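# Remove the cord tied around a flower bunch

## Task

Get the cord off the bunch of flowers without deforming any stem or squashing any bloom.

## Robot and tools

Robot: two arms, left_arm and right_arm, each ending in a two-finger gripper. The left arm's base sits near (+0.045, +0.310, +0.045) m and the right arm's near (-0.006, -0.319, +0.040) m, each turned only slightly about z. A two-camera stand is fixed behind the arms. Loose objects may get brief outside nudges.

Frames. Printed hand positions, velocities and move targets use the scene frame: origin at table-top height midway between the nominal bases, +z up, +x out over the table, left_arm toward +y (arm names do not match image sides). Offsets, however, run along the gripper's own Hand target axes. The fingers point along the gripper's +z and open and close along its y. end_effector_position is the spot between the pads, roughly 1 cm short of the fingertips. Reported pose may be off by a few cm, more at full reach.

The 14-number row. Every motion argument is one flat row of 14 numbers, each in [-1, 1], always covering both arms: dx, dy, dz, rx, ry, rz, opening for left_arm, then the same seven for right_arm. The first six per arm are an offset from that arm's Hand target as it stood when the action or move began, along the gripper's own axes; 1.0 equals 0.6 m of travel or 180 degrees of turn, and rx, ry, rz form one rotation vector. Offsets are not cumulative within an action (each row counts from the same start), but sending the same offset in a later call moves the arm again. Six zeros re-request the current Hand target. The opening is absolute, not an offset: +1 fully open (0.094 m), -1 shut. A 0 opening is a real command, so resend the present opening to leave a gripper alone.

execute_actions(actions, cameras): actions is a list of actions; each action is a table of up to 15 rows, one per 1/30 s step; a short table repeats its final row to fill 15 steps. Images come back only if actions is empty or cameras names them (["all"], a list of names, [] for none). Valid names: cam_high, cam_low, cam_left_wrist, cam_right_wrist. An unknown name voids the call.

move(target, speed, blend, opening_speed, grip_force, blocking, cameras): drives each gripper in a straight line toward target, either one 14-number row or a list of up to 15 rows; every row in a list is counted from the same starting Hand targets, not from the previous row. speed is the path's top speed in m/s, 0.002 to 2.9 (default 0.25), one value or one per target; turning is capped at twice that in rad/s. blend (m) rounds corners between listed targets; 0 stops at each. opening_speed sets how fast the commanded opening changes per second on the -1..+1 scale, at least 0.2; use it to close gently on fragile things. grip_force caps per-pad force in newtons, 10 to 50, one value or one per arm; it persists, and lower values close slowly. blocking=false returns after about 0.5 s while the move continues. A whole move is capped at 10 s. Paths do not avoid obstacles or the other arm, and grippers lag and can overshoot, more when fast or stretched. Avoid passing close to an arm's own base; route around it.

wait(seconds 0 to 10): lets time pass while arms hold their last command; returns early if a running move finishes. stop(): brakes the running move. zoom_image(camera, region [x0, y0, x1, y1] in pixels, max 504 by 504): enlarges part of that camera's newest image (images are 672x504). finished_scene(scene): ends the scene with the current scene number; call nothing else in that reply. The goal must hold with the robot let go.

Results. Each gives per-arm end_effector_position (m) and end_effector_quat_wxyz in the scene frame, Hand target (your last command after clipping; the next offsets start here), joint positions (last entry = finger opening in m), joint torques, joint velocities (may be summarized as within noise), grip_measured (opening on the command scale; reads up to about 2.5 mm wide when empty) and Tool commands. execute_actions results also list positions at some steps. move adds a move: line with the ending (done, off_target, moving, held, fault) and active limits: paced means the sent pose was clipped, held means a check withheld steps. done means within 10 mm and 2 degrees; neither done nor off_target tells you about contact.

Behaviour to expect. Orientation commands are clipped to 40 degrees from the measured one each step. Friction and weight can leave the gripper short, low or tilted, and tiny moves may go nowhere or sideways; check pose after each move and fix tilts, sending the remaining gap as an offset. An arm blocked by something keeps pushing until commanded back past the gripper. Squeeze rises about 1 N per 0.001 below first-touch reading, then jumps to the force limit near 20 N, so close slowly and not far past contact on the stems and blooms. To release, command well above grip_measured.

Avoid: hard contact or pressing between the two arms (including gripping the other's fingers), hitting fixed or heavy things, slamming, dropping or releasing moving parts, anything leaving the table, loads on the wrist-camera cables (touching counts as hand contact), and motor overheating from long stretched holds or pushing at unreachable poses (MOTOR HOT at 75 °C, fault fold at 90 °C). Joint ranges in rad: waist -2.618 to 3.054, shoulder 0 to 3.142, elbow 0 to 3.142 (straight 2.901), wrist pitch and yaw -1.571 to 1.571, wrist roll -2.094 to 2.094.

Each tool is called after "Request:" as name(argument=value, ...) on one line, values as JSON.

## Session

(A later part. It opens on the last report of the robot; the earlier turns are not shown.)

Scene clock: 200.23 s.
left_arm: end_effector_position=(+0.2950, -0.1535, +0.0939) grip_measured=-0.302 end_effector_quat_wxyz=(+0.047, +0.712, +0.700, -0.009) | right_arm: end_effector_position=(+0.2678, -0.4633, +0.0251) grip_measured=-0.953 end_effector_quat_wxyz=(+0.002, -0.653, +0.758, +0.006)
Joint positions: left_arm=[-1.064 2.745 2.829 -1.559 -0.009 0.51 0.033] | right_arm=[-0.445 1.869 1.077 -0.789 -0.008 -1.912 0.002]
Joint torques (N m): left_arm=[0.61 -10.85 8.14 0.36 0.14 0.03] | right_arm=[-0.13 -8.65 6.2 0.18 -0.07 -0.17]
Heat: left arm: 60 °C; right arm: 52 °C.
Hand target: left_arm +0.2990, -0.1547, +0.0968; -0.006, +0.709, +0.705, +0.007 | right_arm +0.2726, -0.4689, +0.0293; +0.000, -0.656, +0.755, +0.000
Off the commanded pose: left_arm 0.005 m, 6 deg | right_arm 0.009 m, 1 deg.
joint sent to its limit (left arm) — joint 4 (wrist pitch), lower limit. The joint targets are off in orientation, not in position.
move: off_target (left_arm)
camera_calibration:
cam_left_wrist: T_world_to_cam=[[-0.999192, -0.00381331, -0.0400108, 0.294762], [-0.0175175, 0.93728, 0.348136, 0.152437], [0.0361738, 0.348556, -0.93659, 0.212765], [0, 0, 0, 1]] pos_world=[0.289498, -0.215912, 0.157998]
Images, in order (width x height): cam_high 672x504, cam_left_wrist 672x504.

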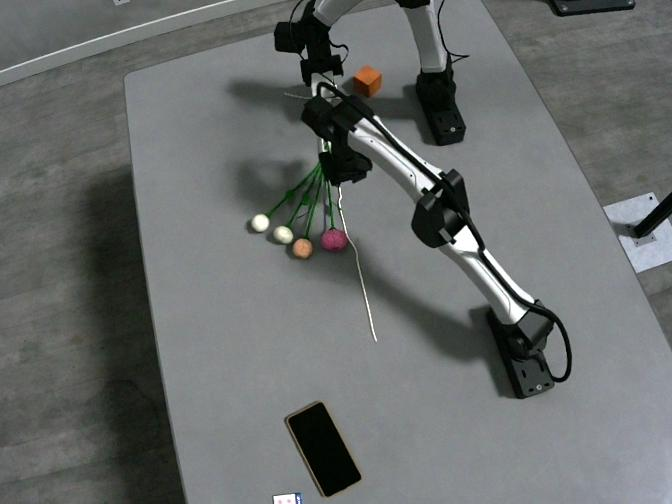

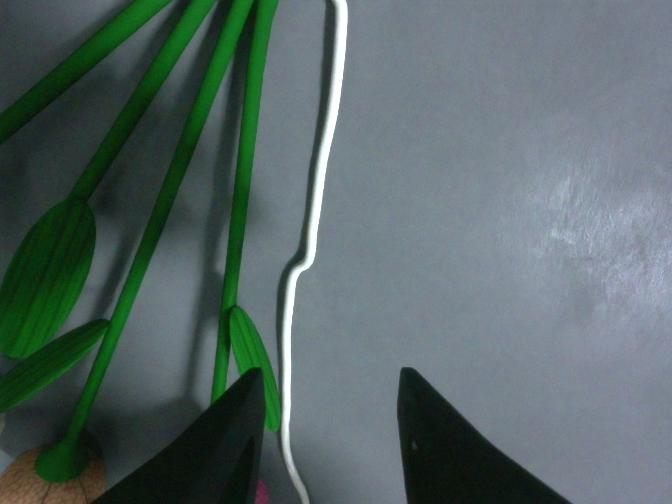

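Request:
move(target=[-0.117,0.06,0.05,0,-0.139,0,-0.02,0,0,0,0,0,0,-1], speed=0.2, cameras=["cam_high","cam_left_wrist"])

Scene clock: 225.60 s.
left_arm: end_effector_position=(+0.3304, -0.2173, +0.0591) grip_measured=-0.022 end_effector_quat_wxyz=(+0.134, +0.694, +0.694, -0.137) | right_arm: end_effector_position=(+0.2678, -0.4633, +0.0251) grip_measured=-0.953 end_effector_quat_wxyz=(+0.002, -0.653, +0.758, +0.006)
Joint positions: left_arm=[-1.001 2.848 2.829 -1.221 0.203 0.52 0.046] | right_arm=[-0.445 1.869 1.077 -0.789 -0.008 -1.912 0.002]
Joint torques (N m): left_arm=[0.5 -11.66 8.7 1.06 0.45 0.14] | right_arm=[-0.14 -8.69 6.19 0.18 -0.05 -0.16]
Heat: left arm: 61 °C; right arm: 51 °C.
Hand target: left_arm +0.3347, -0.2247, +0.0658; +0.147, +0.693, +0.690, -0.147 | right_arm +0.2726, -0.4689, +0.0293; +0.000, -0.656, +0.755, +0.000
Off the commanded pose: left_arm 0.011 m, 2 deg | right_arm 0.009 m, 1 deg.
move: off_target (left_arm)
camera_calibration:
cam_left_wrist: T_world_to_cam=[[-0.999613, -0.0148174, 0.0235524, 0.322535], [-0.0136263, 0.998659, 0.0499539, 0.254567], [-0.024261, 0.0496137, -0.998474, 0.159841], [0, 0, 0, 1]] pos_world=[0.329757, -0.257377, 0.139284]
Images, in order (width x height): cam_high 672x504, cam_left_wrist 672x504.

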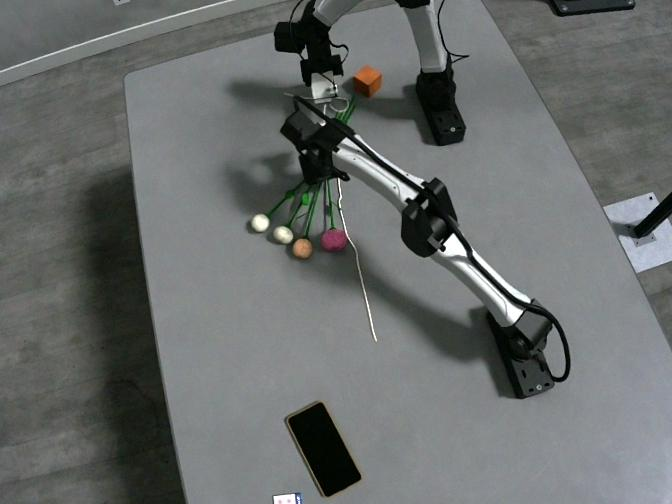

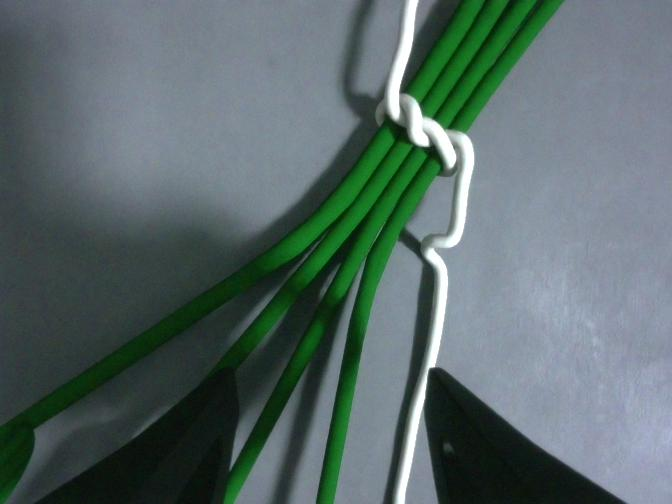

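Request:
move(target=[-0.062,-0.014,0.047,0.084,0,0.18,-0.4,0,0,0,0,0,0,-1], speed=0.15, cameras=["cam_left_wrist"])

Scene clock: 251.07 s.
left_arm: end_effector_position=(+0.3259, -0.2598, +0.0475) grip_measured=-0.398 end_effector_quat_wxyz=(+0.225, +0.834, +0.473, -0.175) | right_arm: end_effector_position=(+0.2678, -0.4633, +0.0251) grip_measured=-0.953 end_effector_quat_wxyz=(+0.002, -0.653, +0.758, +0.006)
Joint positions: left_arm=[-1.001 2.912 2.834 -1.029 0.361 1.008 0.028] | right_arm=[-0.445 1.869 1.077 -0.789 -0.008 -1.912 0.002]
Joint torques (N m): left_arm=[-0.2 -11.74 9.16 1.22 0.52 0.12] | right_arm=[-0.21 -8.66 6.24 0.17 -0.06 -0.17]
Heat: left arm: 65 °C; right arm: 50 °C.
Hand target: left_arm +0.3261, -0.2700, +0.0551; +0.091, +0.871, +0.444, -0.189 | right_arm +0.2726, -0.4689, +0.0293; +0.000, -0.656, +0.755, +0.000
Off the commanded pose: left_arm 0.013 m, 16 deg | right_arm 0.009 m, 1 deg.
elbow stopped short (left arm): the move would have taken joint 3 (elbow) straighter than the controller allows.
move: off_target (left_arm)
camera_calibration:
cam_left_wrist: T_world_to_cam=[[-0.875966, 0.443706, -0.18923, 0.406572], [0.467667, 0.877311, -0.107765, 0.116706], [0.118198, -0.182895, -0.976001, 0.0423853], [0, 0, 0, 1]] pos_world=[0.296554, -0.275034, 0.130881]
Images, in order (width x height): cam_left_wrist 672x504.

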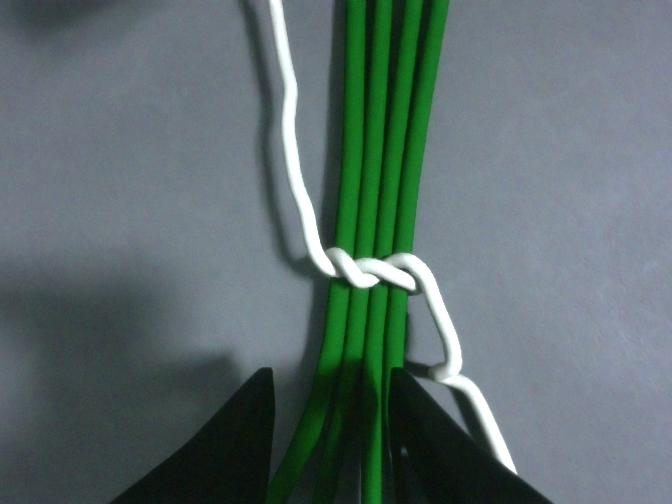

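Request:
move(target=[0.049,-0.026,0.036,0,-0.04,0,-0.35,0,0,0,0,0,0,-1], speed=0.08, cameras=["cam_left_wrist"])

Scene clock: 264.53 s.
left_arm: end_effector_position=(+0.3230, -0.2517, +0.0315) grip_measured=-0.352 end_effector_quat_wxyz=(+0.210, +0.837, +0.449, -0.232) | right_arm: end_effector_position=(+0.2678, -0.4633, +0.0251) grip_measured=-0.953 end_effector_quat_wxyz=(+0.002, -0.653, +0.758, +0.006)
Joint positions: left_arm=[-0.963 2.956 2.843 -1.044 0.499 1.073 0.03] | right_arm=[-0.445 1.869 1.077 -0.789 -0.008 -1.912 0.002]
Joint torques (N m): left_arm=[0.83 -10.92 8.28 0.64 0.49 0.11] | right_arm=[-0.17 -8.68 6.2 0.19 -0.07 -0.17]
Heat: left arm: 70 °C; right arm: 50 °C.
Hand target: left_arm +0.3238, -0.2462, +0.0236; +0.119, +0.857, +0.438, -0.243 | right_arm +0.2727, -0.4689, +0.0293; +0.000, -0.656, +0.755, +0.000
Off the commanded pose: left_arm 0.010 m, 11 deg | right_arm 0.009 m, 1 deg.
elbow stopped short (left arm): the move would have taken joint 3 (elbow) straighter than the controller allows.
move: off_target (left_arm)
camera_calibration:
cam_left_wrist: T_world_to_cam=[[-0.855765, 0.50276, -0.122058, 0.403692], [0.51729, 0.835482, -0.185418, 0.0850623], [0.00875665, -0.221814, -0.97505, 0.0540979], [0, 0, 0, 1]] pos_world=[0.30099, -0.262028, 0.117794]
Images, in order (width x height): cam_left_wrist 672x504.

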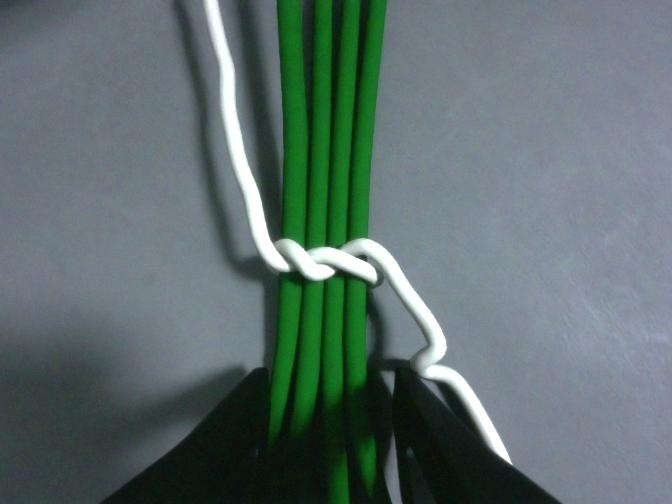

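Request:
move(target=[[0.026,-0.005,0.015,0,0,0,-0.35,0,0,0,0,0,0,-1],[0.026,-0.005,0.015,0,0,0,-0.62,0,0,0,0,0,0,-1]], speed=0.08, grip_force=[20,50], cameras=["cam_left_wrist"])

Scene clock: 277.10 s.
left_arm: end_effector_position=(+0.3265, -0.2498, +0.0312) grip_measured=-0.616 end_effector_quat_wxyz=(+0.215, +0.839, +0.437, -0.242) | right_arm: end_effector_position=(+0.2673, -0.4631, +0.0251) grip_measured=-0.953 end_effector_quat_wxyz=(+0.001, -0.653, +0.758, +0.007)
Joint positions: left_arm=[-0.949 2.969 2.857 -1.048 0.531 1.105 0.018] | right_arm=[-0.445 1.869 1.077 -0.791 -0.008 -1.912 0.002]
Joint torques (N m): left_arm=[0.69 -9.94 6.99 0.53 0.24 0.16] | right_arm=[-0.2 -8.68 6.22 0.2 -0.07 -0.16]
Heat: left arm: 72 °C; right arm: 50 °C.
Hand target: left_arm +0.3264, -0.2373, +0.0076; +0.119, +0.857, +0.438, -0.243 | right_arm +0.2726, -0.4689, +0.0293; +0.000, -0.656, +0.755, +0.000
Off the commanded pose: left_arm 0.027 m, 11 deg | right_arm 0.009 m, 1 deg.
elbow stopped short (left arm): the move would have taken joint 3 (elbow) straighter than the controller allows.
grip_force (N): 20, 50
move: off_target (left_arm); target 2's new opening was sent with left_arm's hand 0.026 m and 11 deg from that target
camera_calibration:
cam_left_wrist: T_world_to_cam=[[-0.844591, 0.520014, -0.127482, 0.406479], [0.535402, 0.818794, -0.207175, 0.07217], [-0.00335212, -0.243232, -0.969962, 0.052714], [0, 0, 0, 1]] pos_world=[0.304846, -0.257646, 0.117901]
Images, in order (width x height): cam_left_wrist 672x504.

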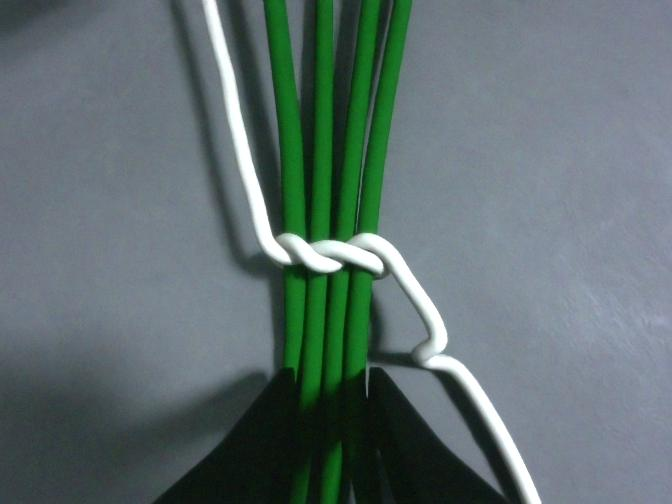

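Request:
move(target=[[0,0,0,0,0,0,-0.68,0,0,0,0,0,0,-1],[0,0,0,0,0,0,-0.68,0.13,0,0,0,0,0,-1]], speed=0.06, cameras=["cam_left_wrist","cam_right_wrist","cam_high"])

Scene clock: 285.30 s.
left_arm: end_effector_position=(+0.3255, -0.2498, +0.0278) grip_measured=-0.678 end_effector_quat_wxyz=(+0.213, +0.839, +0.437, -0.245) | right_arm: end_effector_position=(+0.2569, -0.5324, +0.0244) grip_measured=-0.953 end_effector_quat_wxyz=(-0.002, -0.638, +0.770, +0.016)
Joint positions: left_arm=[-0.949 2.975 2.857 -1.045 0.536 1.105 0.015] | right_arm=[-0.638 1.985 1.239 -0.856 -0.002 -2.066 0.002]
Joint torques (N m): left_arm=[0.75 -10.45 6.98 0.5 0.19 0.15] | right_arm=[-0.54 -9.94 6.46 0.32 0.11 -0.19]
Heat: left arm: 71 °C; right arm: 50 °C.
Hand target: left_arm +0.3263, -0.2373, +0.0078; +0.119, +0.857, +0.438, -0.243 | right_arm +0.2617, -0.5461, +0.0293; +0.000, -0.656, +0.755, +0.000
Off the commanded pose: left_arm 0.024 m, 11 deg | right_arm 0.015 m, 3 deg.
elbow stopped short (left arm): the move would have taken joint 3 (elbow) straighter than the controller allows.
joint sent to its limit (right arm) — joint 6 (wrist roll), lower limit. The joint targets are off in orientation, not in position.
grip_force (N): 20, 50
move: off_target (left_arm, right_arm)
camera_calibration:
cam_left_wrist: T_world_to_cam=[[-0.844296, 0.521956, -0.121351, 0.40538], [0.535777, 0.817835, -0.209974, 0.0716554], [-0.0103521, -0.242297, -0.970147, 0.0518119], [0, 0, 0, 1]] pos_world=[0.304406, -0.257639, 0.114504]
cam_right_wrist: T_world_to_cam=[[0.984013, -0.177883, -0.0086919, -0.351386], [-0.159818, -0.903512, 0.397649, -0.41], [-0.0785881, -0.389903, -0.917496, -0.0734397], [0, 0, 0, 1]] pos_world=[0.274472, -0.46158, 0.0926013]
Images, in order (width x height): cam_high 672x504, cam_left_wrist 672x504, cam_right_wrist 672x504.

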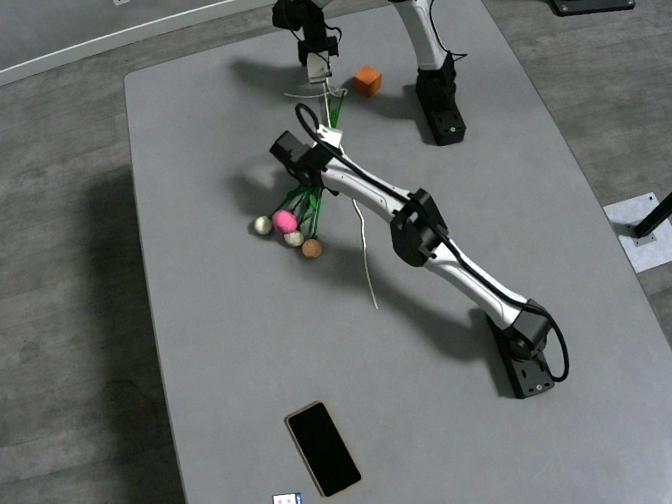

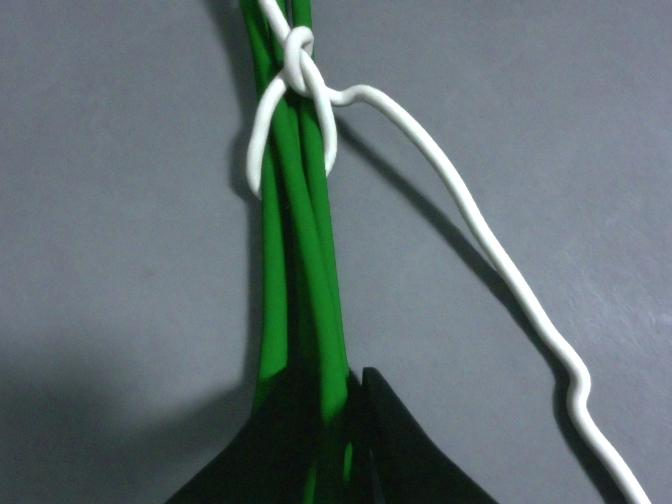

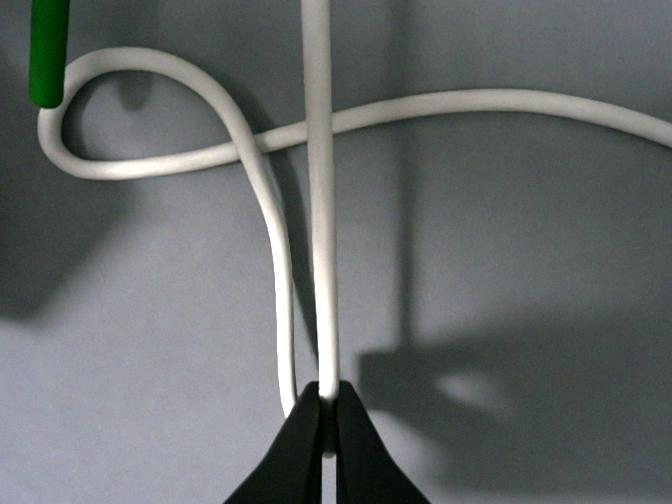

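Request:
move(target=[0,0,0,0,0,0,-0.68,0.15,0,0,0,0,0.167,-1], speed=0.08, cameras=["cam_left_wrist","cam_high"])

Scene clock: 296.57 s.
left_arm: end_effector_position=(+0.3255, -0.2498, +0.0278) grip_measured=-0.678 end_effector_quat_wxyz=(+0.213, +0.839, +0.437, -0.245) | right_arm: end_effector_position=(+0.2452, -0.6229, +0.0239) grip_measured=-0.953 end_effector_quat_wxyz=(-0.002, -0.448, +0.894, +0.016)
Joint positions: left_arm=[-0.949 2.975 2.857 -1.045 0.536 1.105 0.015] | right_arm=[-0.837 2.177 1.537 -0.963 -0.004 -1.81 0.002]
Joint torques (N m): left_arm=[0.69 -10.5 7.01 0.5 0.2 0.15] | right_arm=[-0.68 -11.92 6.9 0.32 -0.11 0.13]
Heat: left arm: 69 °C; right arm: 50 °C.
Hand target: left_arm +0.3263, -0.2373, +0.0078; +0.119, +0.857, +0.438, -0.243 | right_arm +0.2493, -0.6352, +0.0294; +0.000, -0.438, +0.899, +0.000
Off the commanded pose: left_arm 0.024 m, 11 deg | right_arm 0.014 m, 2 deg.
elbow stopped short (left arm): the move would have taken joint 3 (elbow) straighter than the controller allows.
grip_force (N): 20, 50
move: off_target (left_arm, right_arm)
camera_calibration:
cam_left_wrist: T_world_to_cam=[[-0.844296, 0.521956, -0.121351, 0.40538], [0.535777, 0.817835, -0.209974, 0.0716554], [-0.0103521, -0.242297, -0.970147, 0.0518119], [0, 0, 0, 1]] pos_world=[0.304406, -0.257639, 0.114504]
Images, in order (width x height): cam_high 672x504, cam_left_wrist 672x504.

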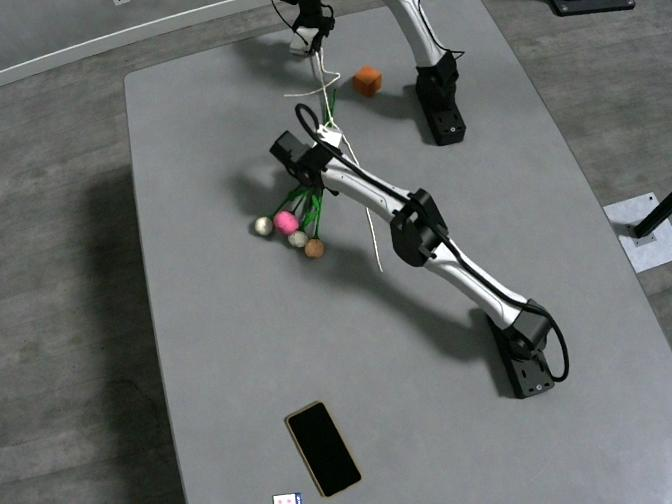

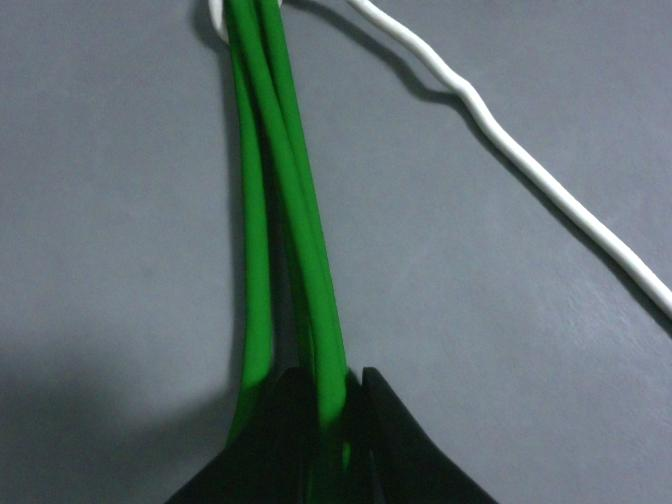

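Request:
move(target=[0.129,-0.131,-0.17,0,0,0,-0.68,0,0,0,0,0,0,-1], speed=0.08, cameras=["cam_left_wrist","cam_high"])

Request:
zoom_image(camera="cam_high", region=[240, 30, 420, 270])

Scene clock: 306.73 s.
left_arm: end_effector_position=(+0.3275, -0.0934, +0.0262) grip_measured=-0.678 end_effector_quat_wxyz=(+0.094, +0.852, +0.448, -0.256) | right_arm: end_effector_position=(+0.2441, -0.6229, +0.0239) grip_measured=-0.953 end_effector_quat_wxyz=(-0.002, -0.446, +0.895, +0.018)
Joint positions: left_arm=[-0.758 2.519 2.021 -1.05 0.551 1.394 0.015] | right_arm=[-0.839 2.177 1.537 -0.966 -0.004 -1.809 0.002]
Joint torques (N m): left_arm=[0.35 -15.68 5.05 0.23 0.39 0.28] | right_arm=[-0.55 -11.93 6.89 0.35 -0.12 0.12]
Heat: left arm: 69 °C; right arm: 51 °C.
Hand target: left_arm +0.3332, -0.0950, +0.0551; +0.119, +0.857, +0.438, -0.243 | right_arm +0.2493, -0.6352, +0.0294; +0.000, -0.438, +0.899, +0.000
Off the commanded pose: left_arm 0.030 m, 3 deg | right_arm 0.014 m, 2 deg.
grip_force (N): 20, 50
move: off_target (left_arm, right_arm)
camera_calibration:
cam_left_wrist: T_world_to_cam=[[-0.815702, 0.571358, 0.0904465, 0.31507], [0.56193, 0.819754, -0.110623, -0.0685564], [-0.137349, -0.0394106, -0.989738, 0.149292], [0, 0, 0, 1]] pos_world=[0.316032, -0.117935, 0.111679]
Images, in order (width x height): cam_high 672x504, cam_left_wrist 672x504.

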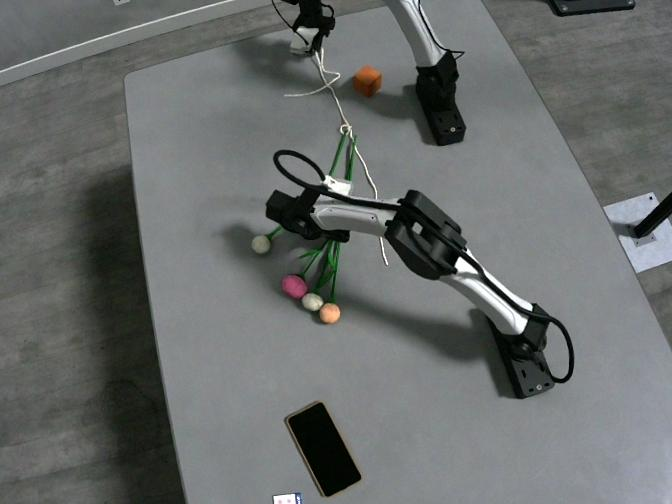

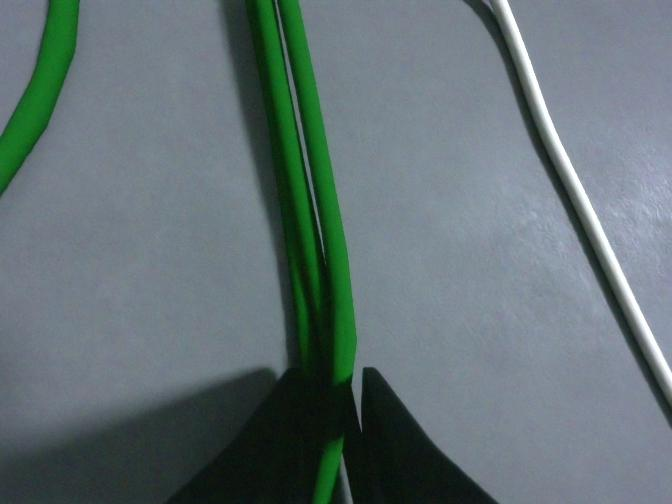

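Scaled by 2.100 from the camera's 672x504 image, which has a finer 960x720 frame.

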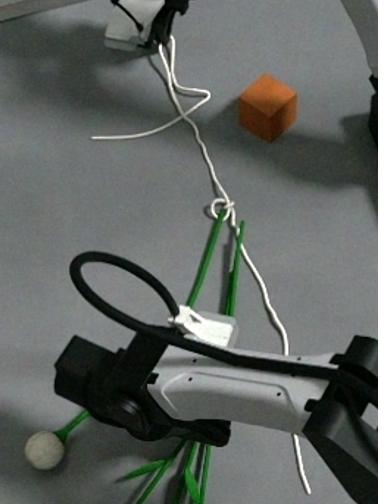

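Request:
move(target=[0,0,0,0,0,0,-0.68,0.066,-0.051,0,0,0,0,-1], speed=0.2, cameras=["cam_high"])

Request:
zoom_image(camera="cam_high", region=[270, 30, 420, 180])

Scene clock: 319.93 s.
left_arm: end_effector_position=(+0.3275, -0.0934, +0.0262) grip_measured=-0.678 end_effector_quat_wxyz=(+0.094, +0.852, +0.448, -0.256) | right_arm: end_effector_position=(+0.2463, -0.6803, +0.0249) grip_measured=-0.953 end_effector_quat_wxyz=(+0.001, -0.432, +0.902, +0.005)
Joint positions: left_arm=[-0.758 2.519 2.021 -1.05 0.551 1.394 0.015] | right_arm=[-0.918 2.33 1.802 -1.053 -0.004 -1.855 0.002]
Joint torques (N m): left_arm=[0.4 -15.73 5.05 0.22 0.4 0.23] | right_arm=[0.2 -13.23 6.89 0.18 -0.1 -0.16]
Heat: left arm: 81 °C; right arm: 51 °C. Fold the left arm in close to its base, or ease its load, before you think long.
Hand target: left_arm +0.3332, -0.0950, +0.0551; +0.119, +0.857, +0.438, -0.243 | right_arm +0.2491, -0.6853, +0.0294; +0.000, -0.438, +0.899, +0.000
Off the commanded pose: left_arm 0.030 m, 3 deg | right_arm 0.007 m, 1 deg.
MOTOR HOT: joint 2 (shoulder) of the left arm reports 81 °C; the controller's stop level is 90 °C. To cool a motor, set the load down, stop pushing, or move to a pose that needs little force.
grip_force (N): 20, 50
move: off_target (left_arm)
Images, in order (width x height): cam_high 672x504.

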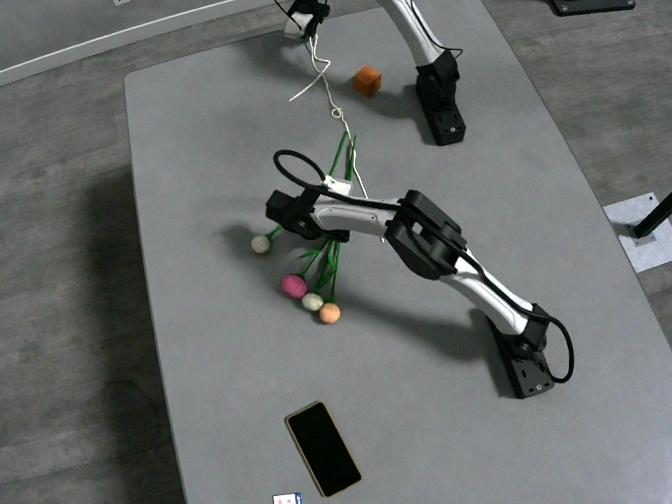

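Scaled by 3.360 from the camera's 672x504 image, which has a finer 960x720 frame.

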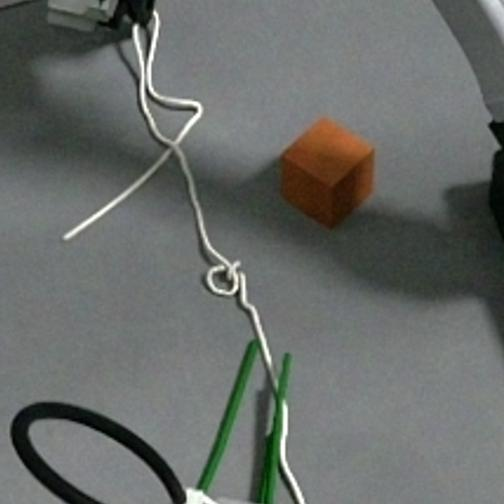

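Request:
move(target=[[0,0,0.01,0,0,0,-0.68,0.066,-0.051,0,0,0,0,-1],[0,0,0.01,0,0,0,-0.2,0,0,0,0,0,0,-1],[-0.104,0.033,-0.142,0,0,0,-0.2,0,0,-0.1,0,0,0,-1],[0.15,-0.327,-0.463,0,0,0,-0.2,-0.375,-0.237,-0.333,0,0,0,-1]], speed=[0.1,0.1,0.12,0.2], cameras=["cam_high","cam_low"])

Scene clock: 337.20 s.
left_arm: end_effector_position=(+0.3099, +0.1962, +0.2416) grip_measured=-0.202 end_effector_quat_wxyz=(+0.187, +0.844, +0.475, -0.163) | right_arm: end_effector_position=(+0.4947, -0.5904, +0.2083) grip_measured=-0.953 end_effector_quat_wxyz=(+0.136, -0.433, +0.870, -0.193)
Joint positions: left_arm=[-0.096 1.643 1.586 -1.564 0.499 2.019 0.037] | right_arm=[-0.452 2.548 2.839 -1.386 -0.001 -1.421 0.002]
Joint torques (N m): left_arm=[0.18 -7.12 5.03 0.11 0.38 0.23] | right_arm=[-0.1 -17.14 6.9 1.53 -0.11 0.15]
Heat: left arm: 88 °C; right arm: 55 °C. Fold the left arm in close to its base, or ease its load, before you think long.
Hand target: left_arm +0.3064, +0.1986, +0.2472; +0.119, +0.857, +0.438, -0.243 | right_arm +0.4996, -0.5955, +0.2292; +0.000, -0.438, +0.899, +0.000
Off the commanded pose: left_arm 0.007 m, 13 deg | right_arm 0.022 m, 27 deg.
MOTOR HOT: still on. Joint 2 (shoulder) of the left arm reports 88 °C.
elbow stopped short (right arm): the move would have taken joint 3 (elbow) straighter than the controller allows.
joint sent to its limit (left arm) — joint 4 (wrist pitch), lower limit. The joint targets are off in orientation, not in position.
grip_force (N): 20, 50
move: off_target (left_arm, right_arm); target 2's new opening was sent with left_arm's hand 0.026 m and 4 deg from that target
Images, in order (width x height): cam_high 672x504, cam_low 672x504.

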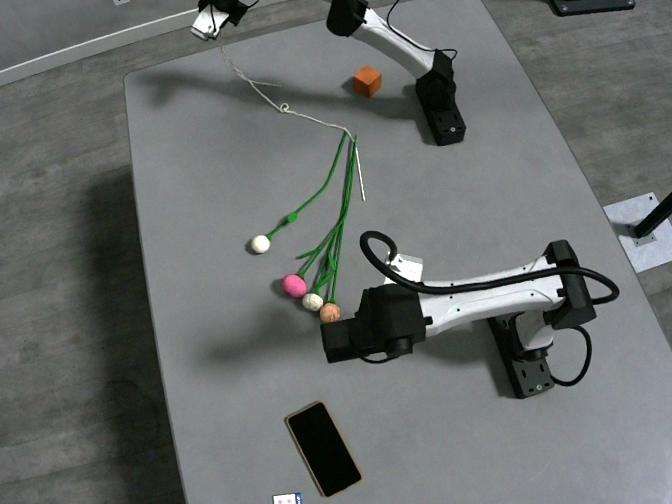

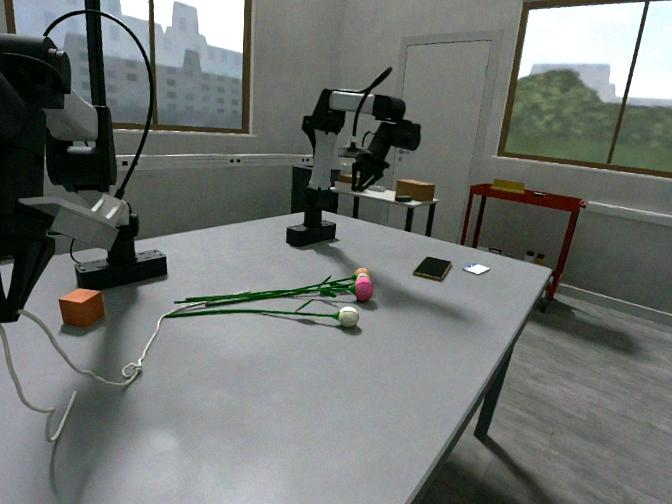

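Request:
move(target=[[-0.03,-0.193,-0.017,0,0,0,-0.2,-0.047,0.143,0.34,0,0,0,-1],[-0.03,-0.193,-0.017,0,0,0,-0.2,-0.047,0.143,0.34,0,0,0,-0.3],[-0.03,-0.193,-0.017,0,0,0,-0.2,-0.047,0.143,0.17,0,0,0,-0.3],[-0.03,-0.193,-0.017,0,0,0,-0.2,0.15,0.25,0.17,0,0,0,-0.3]], speed=0.2, cameras=["cam_high","cam_right_wrist"])

Scene clock: 353.57 s.
left_arm: end_effector_position=(+0.2082, +0.2573, +0.2671) grip_measured=-0.202 end_effector_quat_wxyz=(+0.205, +0.844, +0.495, +0.018) | right_arm: end_effector_position=(+0.3231, -0.5722, +0.1110) grip_measured=-0.303 end_effector_quat_wxyz=(-0.013, -0.432, +0.902, +0.022)
Joint positions: left_arm=[0.056 1.016 1.25 -1.569 0.345 2.08 0.037] | right_arm=[-0.61 2.204 1.936 -1.354 0.002 -1.548 0.033]
Joint torques (N m): left_arm=[-0.42 -0.68 4.82 0.65 0.26 0.1] | right_arm=[0.18 -17.51 4.37 0.37 -0.17 -0.17]
Heat: left arm: 77 °C; right arm: 58 °C. Fold the left arm in close to its base, or ease its load, before you think long.
Hand target: left_arm +0.2069, +0.2585, +0.2663; +0.119, +0.857, +0.438, -0.243 | right_arm +0.3260, -0.5740, +0.1272; +0.000, -0.438, +0.899, +0.000
Off the commanded pose: left_arm 0.002 m, 32 deg | right_arm 0.017 m, 3 deg.
MOTOR HOT: still on. Joint 2 (shoulder) of the left arm reports 77 °C.
joint read past its limit (left arm) — joint 4 (wrist pitch), lower limit.
joint sent to its limit (left arm) — joint 4 (wrist pitch), lower limit. The joint targets are off in orientation, not in position.
grip_force (N): 20, 50
move: off_target (left_arm, right_arm)
camera_calibration:
cam_right_wrist: T_world_to_cam=[[0.784076, -0.619775, -0.0332332, -0.608347], [-0.553236, -0.722163, 0.415223, -0.240909], [-0.281344, -0.30718, -0.909113, 0.107613], [0, 0, 0, 1]] pos_world=[0.373987, -0.517957, 0.177646]
Images, in order (width x height): cam_high 672x504, cam_right_wrist 672x504.

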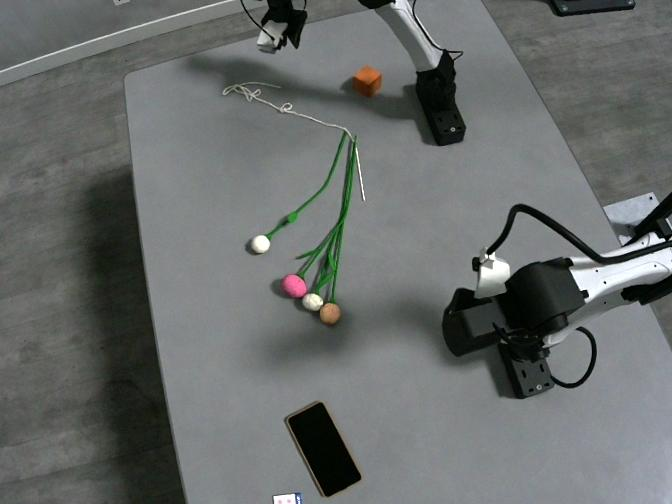

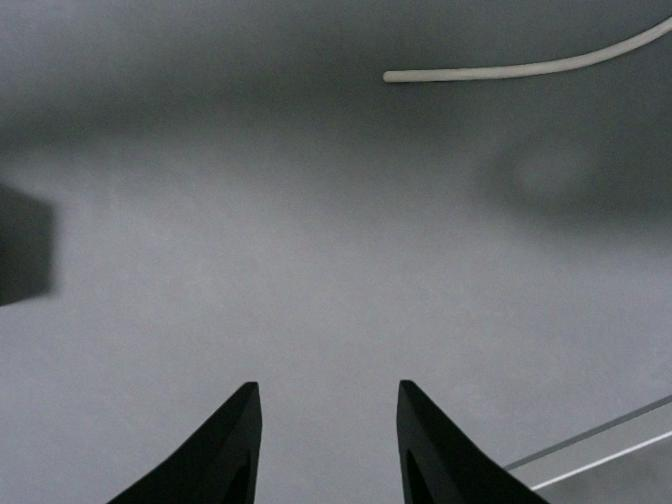

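Request:
move(target=[0,0,0,0,0,0,-0.2,-0.253,0.266,0.09,0,0,0.389,-0.2], speed=0.25, cameras=["cam_right_wrist"])

Scene clock: 367.67 s.
left_arm: end_effector_position=(+0.2082, +0.2573, +0.2671) grip_measured=-0.202 end_effector_quat_wxyz=(+0.205, +0.844, +0.495, +0.018) | right_arm: end_effector_position=(+0.2895, -0.3572, +0.0657) grip_measured=-0.202 end_effector_quat_wxyz=(-0.020, +0.153, +0.988, +0.000)
Joint positions: left_arm=[0.056 1.016 1.25 -1.569 0.345 2.08 0.037] | right_arm=[-0.085 1.783 1.145 -0.973 0 0.178 0.037]
Joint torques (N m): left_arm=[-0.46 -0.68 4.85 0.65 0.26 0.1] | right_arm=[0.57 -11.93 4.16 0.49 -0.08 0.15]
Heat: left arm: 68 °C; right arm: 60 °C.
Hand target: left_arm +0.2069, +0.2585, +0.2663; +0.119, +0.857, +0.438, -0.243 | right_arm +0.2939, -0.3561, +0.0731; +0.000, +0.157, +0.988, +0.000
Off the commanded pose: left_arm 0.002 m, 32 deg | right_arm 0.009 m, 2 deg.
MOTOR HOT: cleared for the motors of the left arm.
joint read past its limit (left arm) — joint 4 (wrist pitch), lower limit.
joint sent to its limit (left arm) — joint 4 (wrist pitch), lower limit. The joint targets are off in orientation, not in position.
grip_force (N): 20, 50
move: off_target (left_arm)
camera_calibration:
cam_right_wrist: T_world_to_cam=[[-0.293335, -0.955697, 0.0244329, -0.262175], [-0.851384, 0.272773, 0.44804, 0.354108], [-0.434855, 0.110624, -0.89368, 0.315672], [0, 0, 0, 1]] pos_world=[0.361848, -0.382071, 0.129861]
Images, in order (width x height): cam_right_wrist 672x504.

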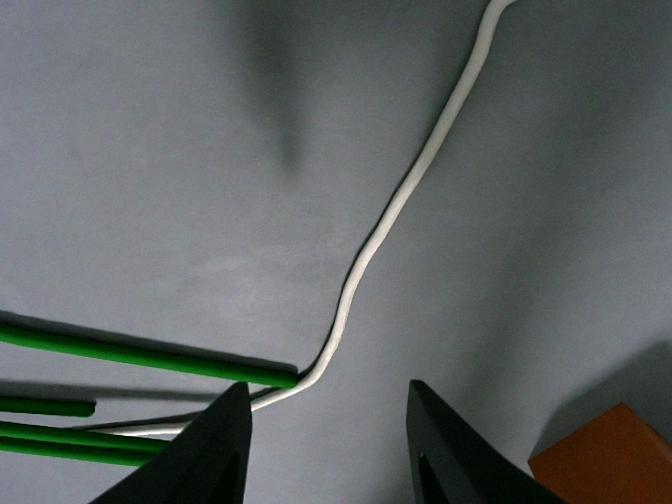

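Request:
move(target=[[0,0,0,0,0,0,-0.2,-0.048,-0.044,0.115,0,0,0,-0.2],[0,0,0,0,0,0,-0.2,-0.048,-0.044,0.115,0,0,0,-1],[0,0,0,0,0,0,-0.2,-0.40,-0.122,0.06,0,0,0,-1],[0,0,0,0,0,0,-0.2,-0.40,-0.122,0.06,0,0,0,-0.3],[0,0,0,0,0,0,-0.2,-0.40,-0.122,-0.04,0,0,0,-0.3]], speed=0.13, cameras=["cam_high","cam_low"])

Request:
zoom_image(camera="cam_high", region=[190, 30, 420, 330])

Scene clock: 389.27 s.
left_arm: end_effector_position=(+0.2082, +0.2573, +0.2671) grip_measured=-0.202 end_effector_quat_wxyz=(+0.205, +0.844, +0.495, +0.018) | right_arm: end_effector_position=(+0.4954, -0.4943, +0.0691) grip_measured=-0.303 end_effector_quat_wxyz=(+0.044, +0.160, +0.986, -0.004)
Joint positions: left_arm=[0.056 1.016 1.25 -1.569 0.345 2.08 0.037] | right_arm=[-0.294 2.792 2.844 -1.534 -0.007 -0.017 0.033]
Joint torques (N m): left_arm=[-0.43 -0.68 4.83 0.65 0.26 0.09] | right_arm=[-0.34 -20.89 6.54 0.5 -0.01 -0.13]
Heat: left arm: 59 °C; right arm: 59 °C.
Hand target: left_arm +0.2069, +0.2585, +0.2663; +0.119, +0.857, +0.438, -0.243 | right_arm +0.4994, -0.5002, +0.0973; +0.000, +0.157, +0.988, +0.000
Off the commanded pose: left_arm 0.002 m, 32 deg | right_arm 0.029 m, 5 deg.
elbow stopped short (right arm): the move would have taken joint 3 (elbow) straighter than the controller allows.
joint read past its limit (left arm) — joint 4 (wrist pitch), lower limit.
joint sent to its limit (left arm) — joint 4 (wrist pitch), lower limit. The joint targets are off in orientation, not in position.
grip_force (N): 20, 50
move: off_target (left_arm, right_arm); target 2's new opening was sent with right_arm's hand 0.011 m and 2 deg from that target; target 4's new opening was sent with right_arm's hand 0.007 m and 3 deg from that target
Images, in order (width x height): cam_high 672x504, cam_low 672x504.

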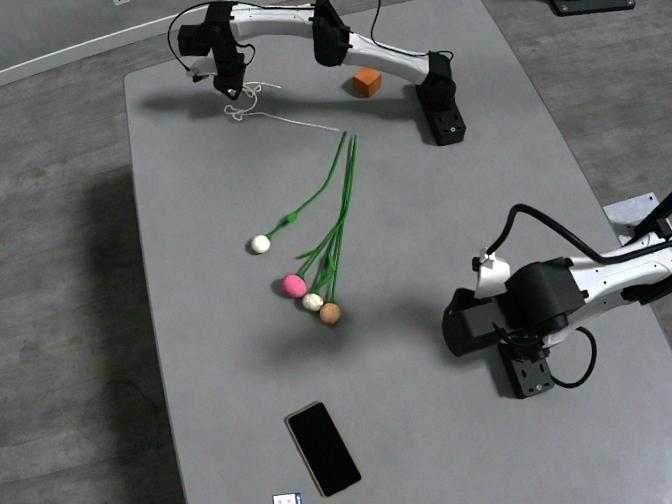

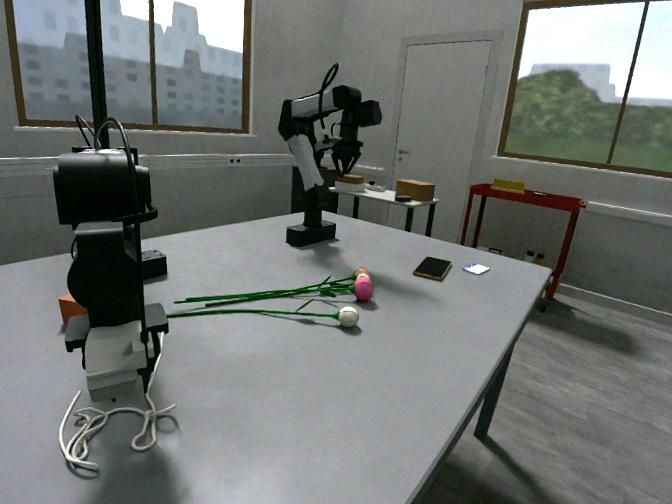

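Scaled by 1.680 from the camera's 672x504 image, which has a finer 960x720 frame.

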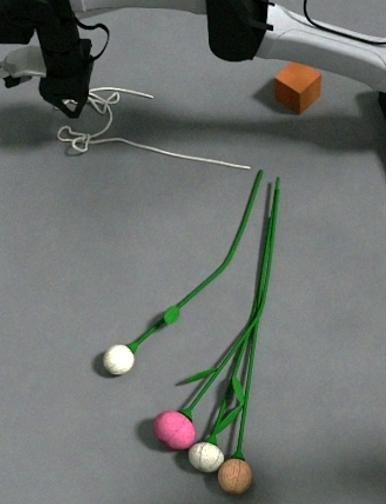

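Request:
finished_scene(scene=2)

The scene is finished: the task was done.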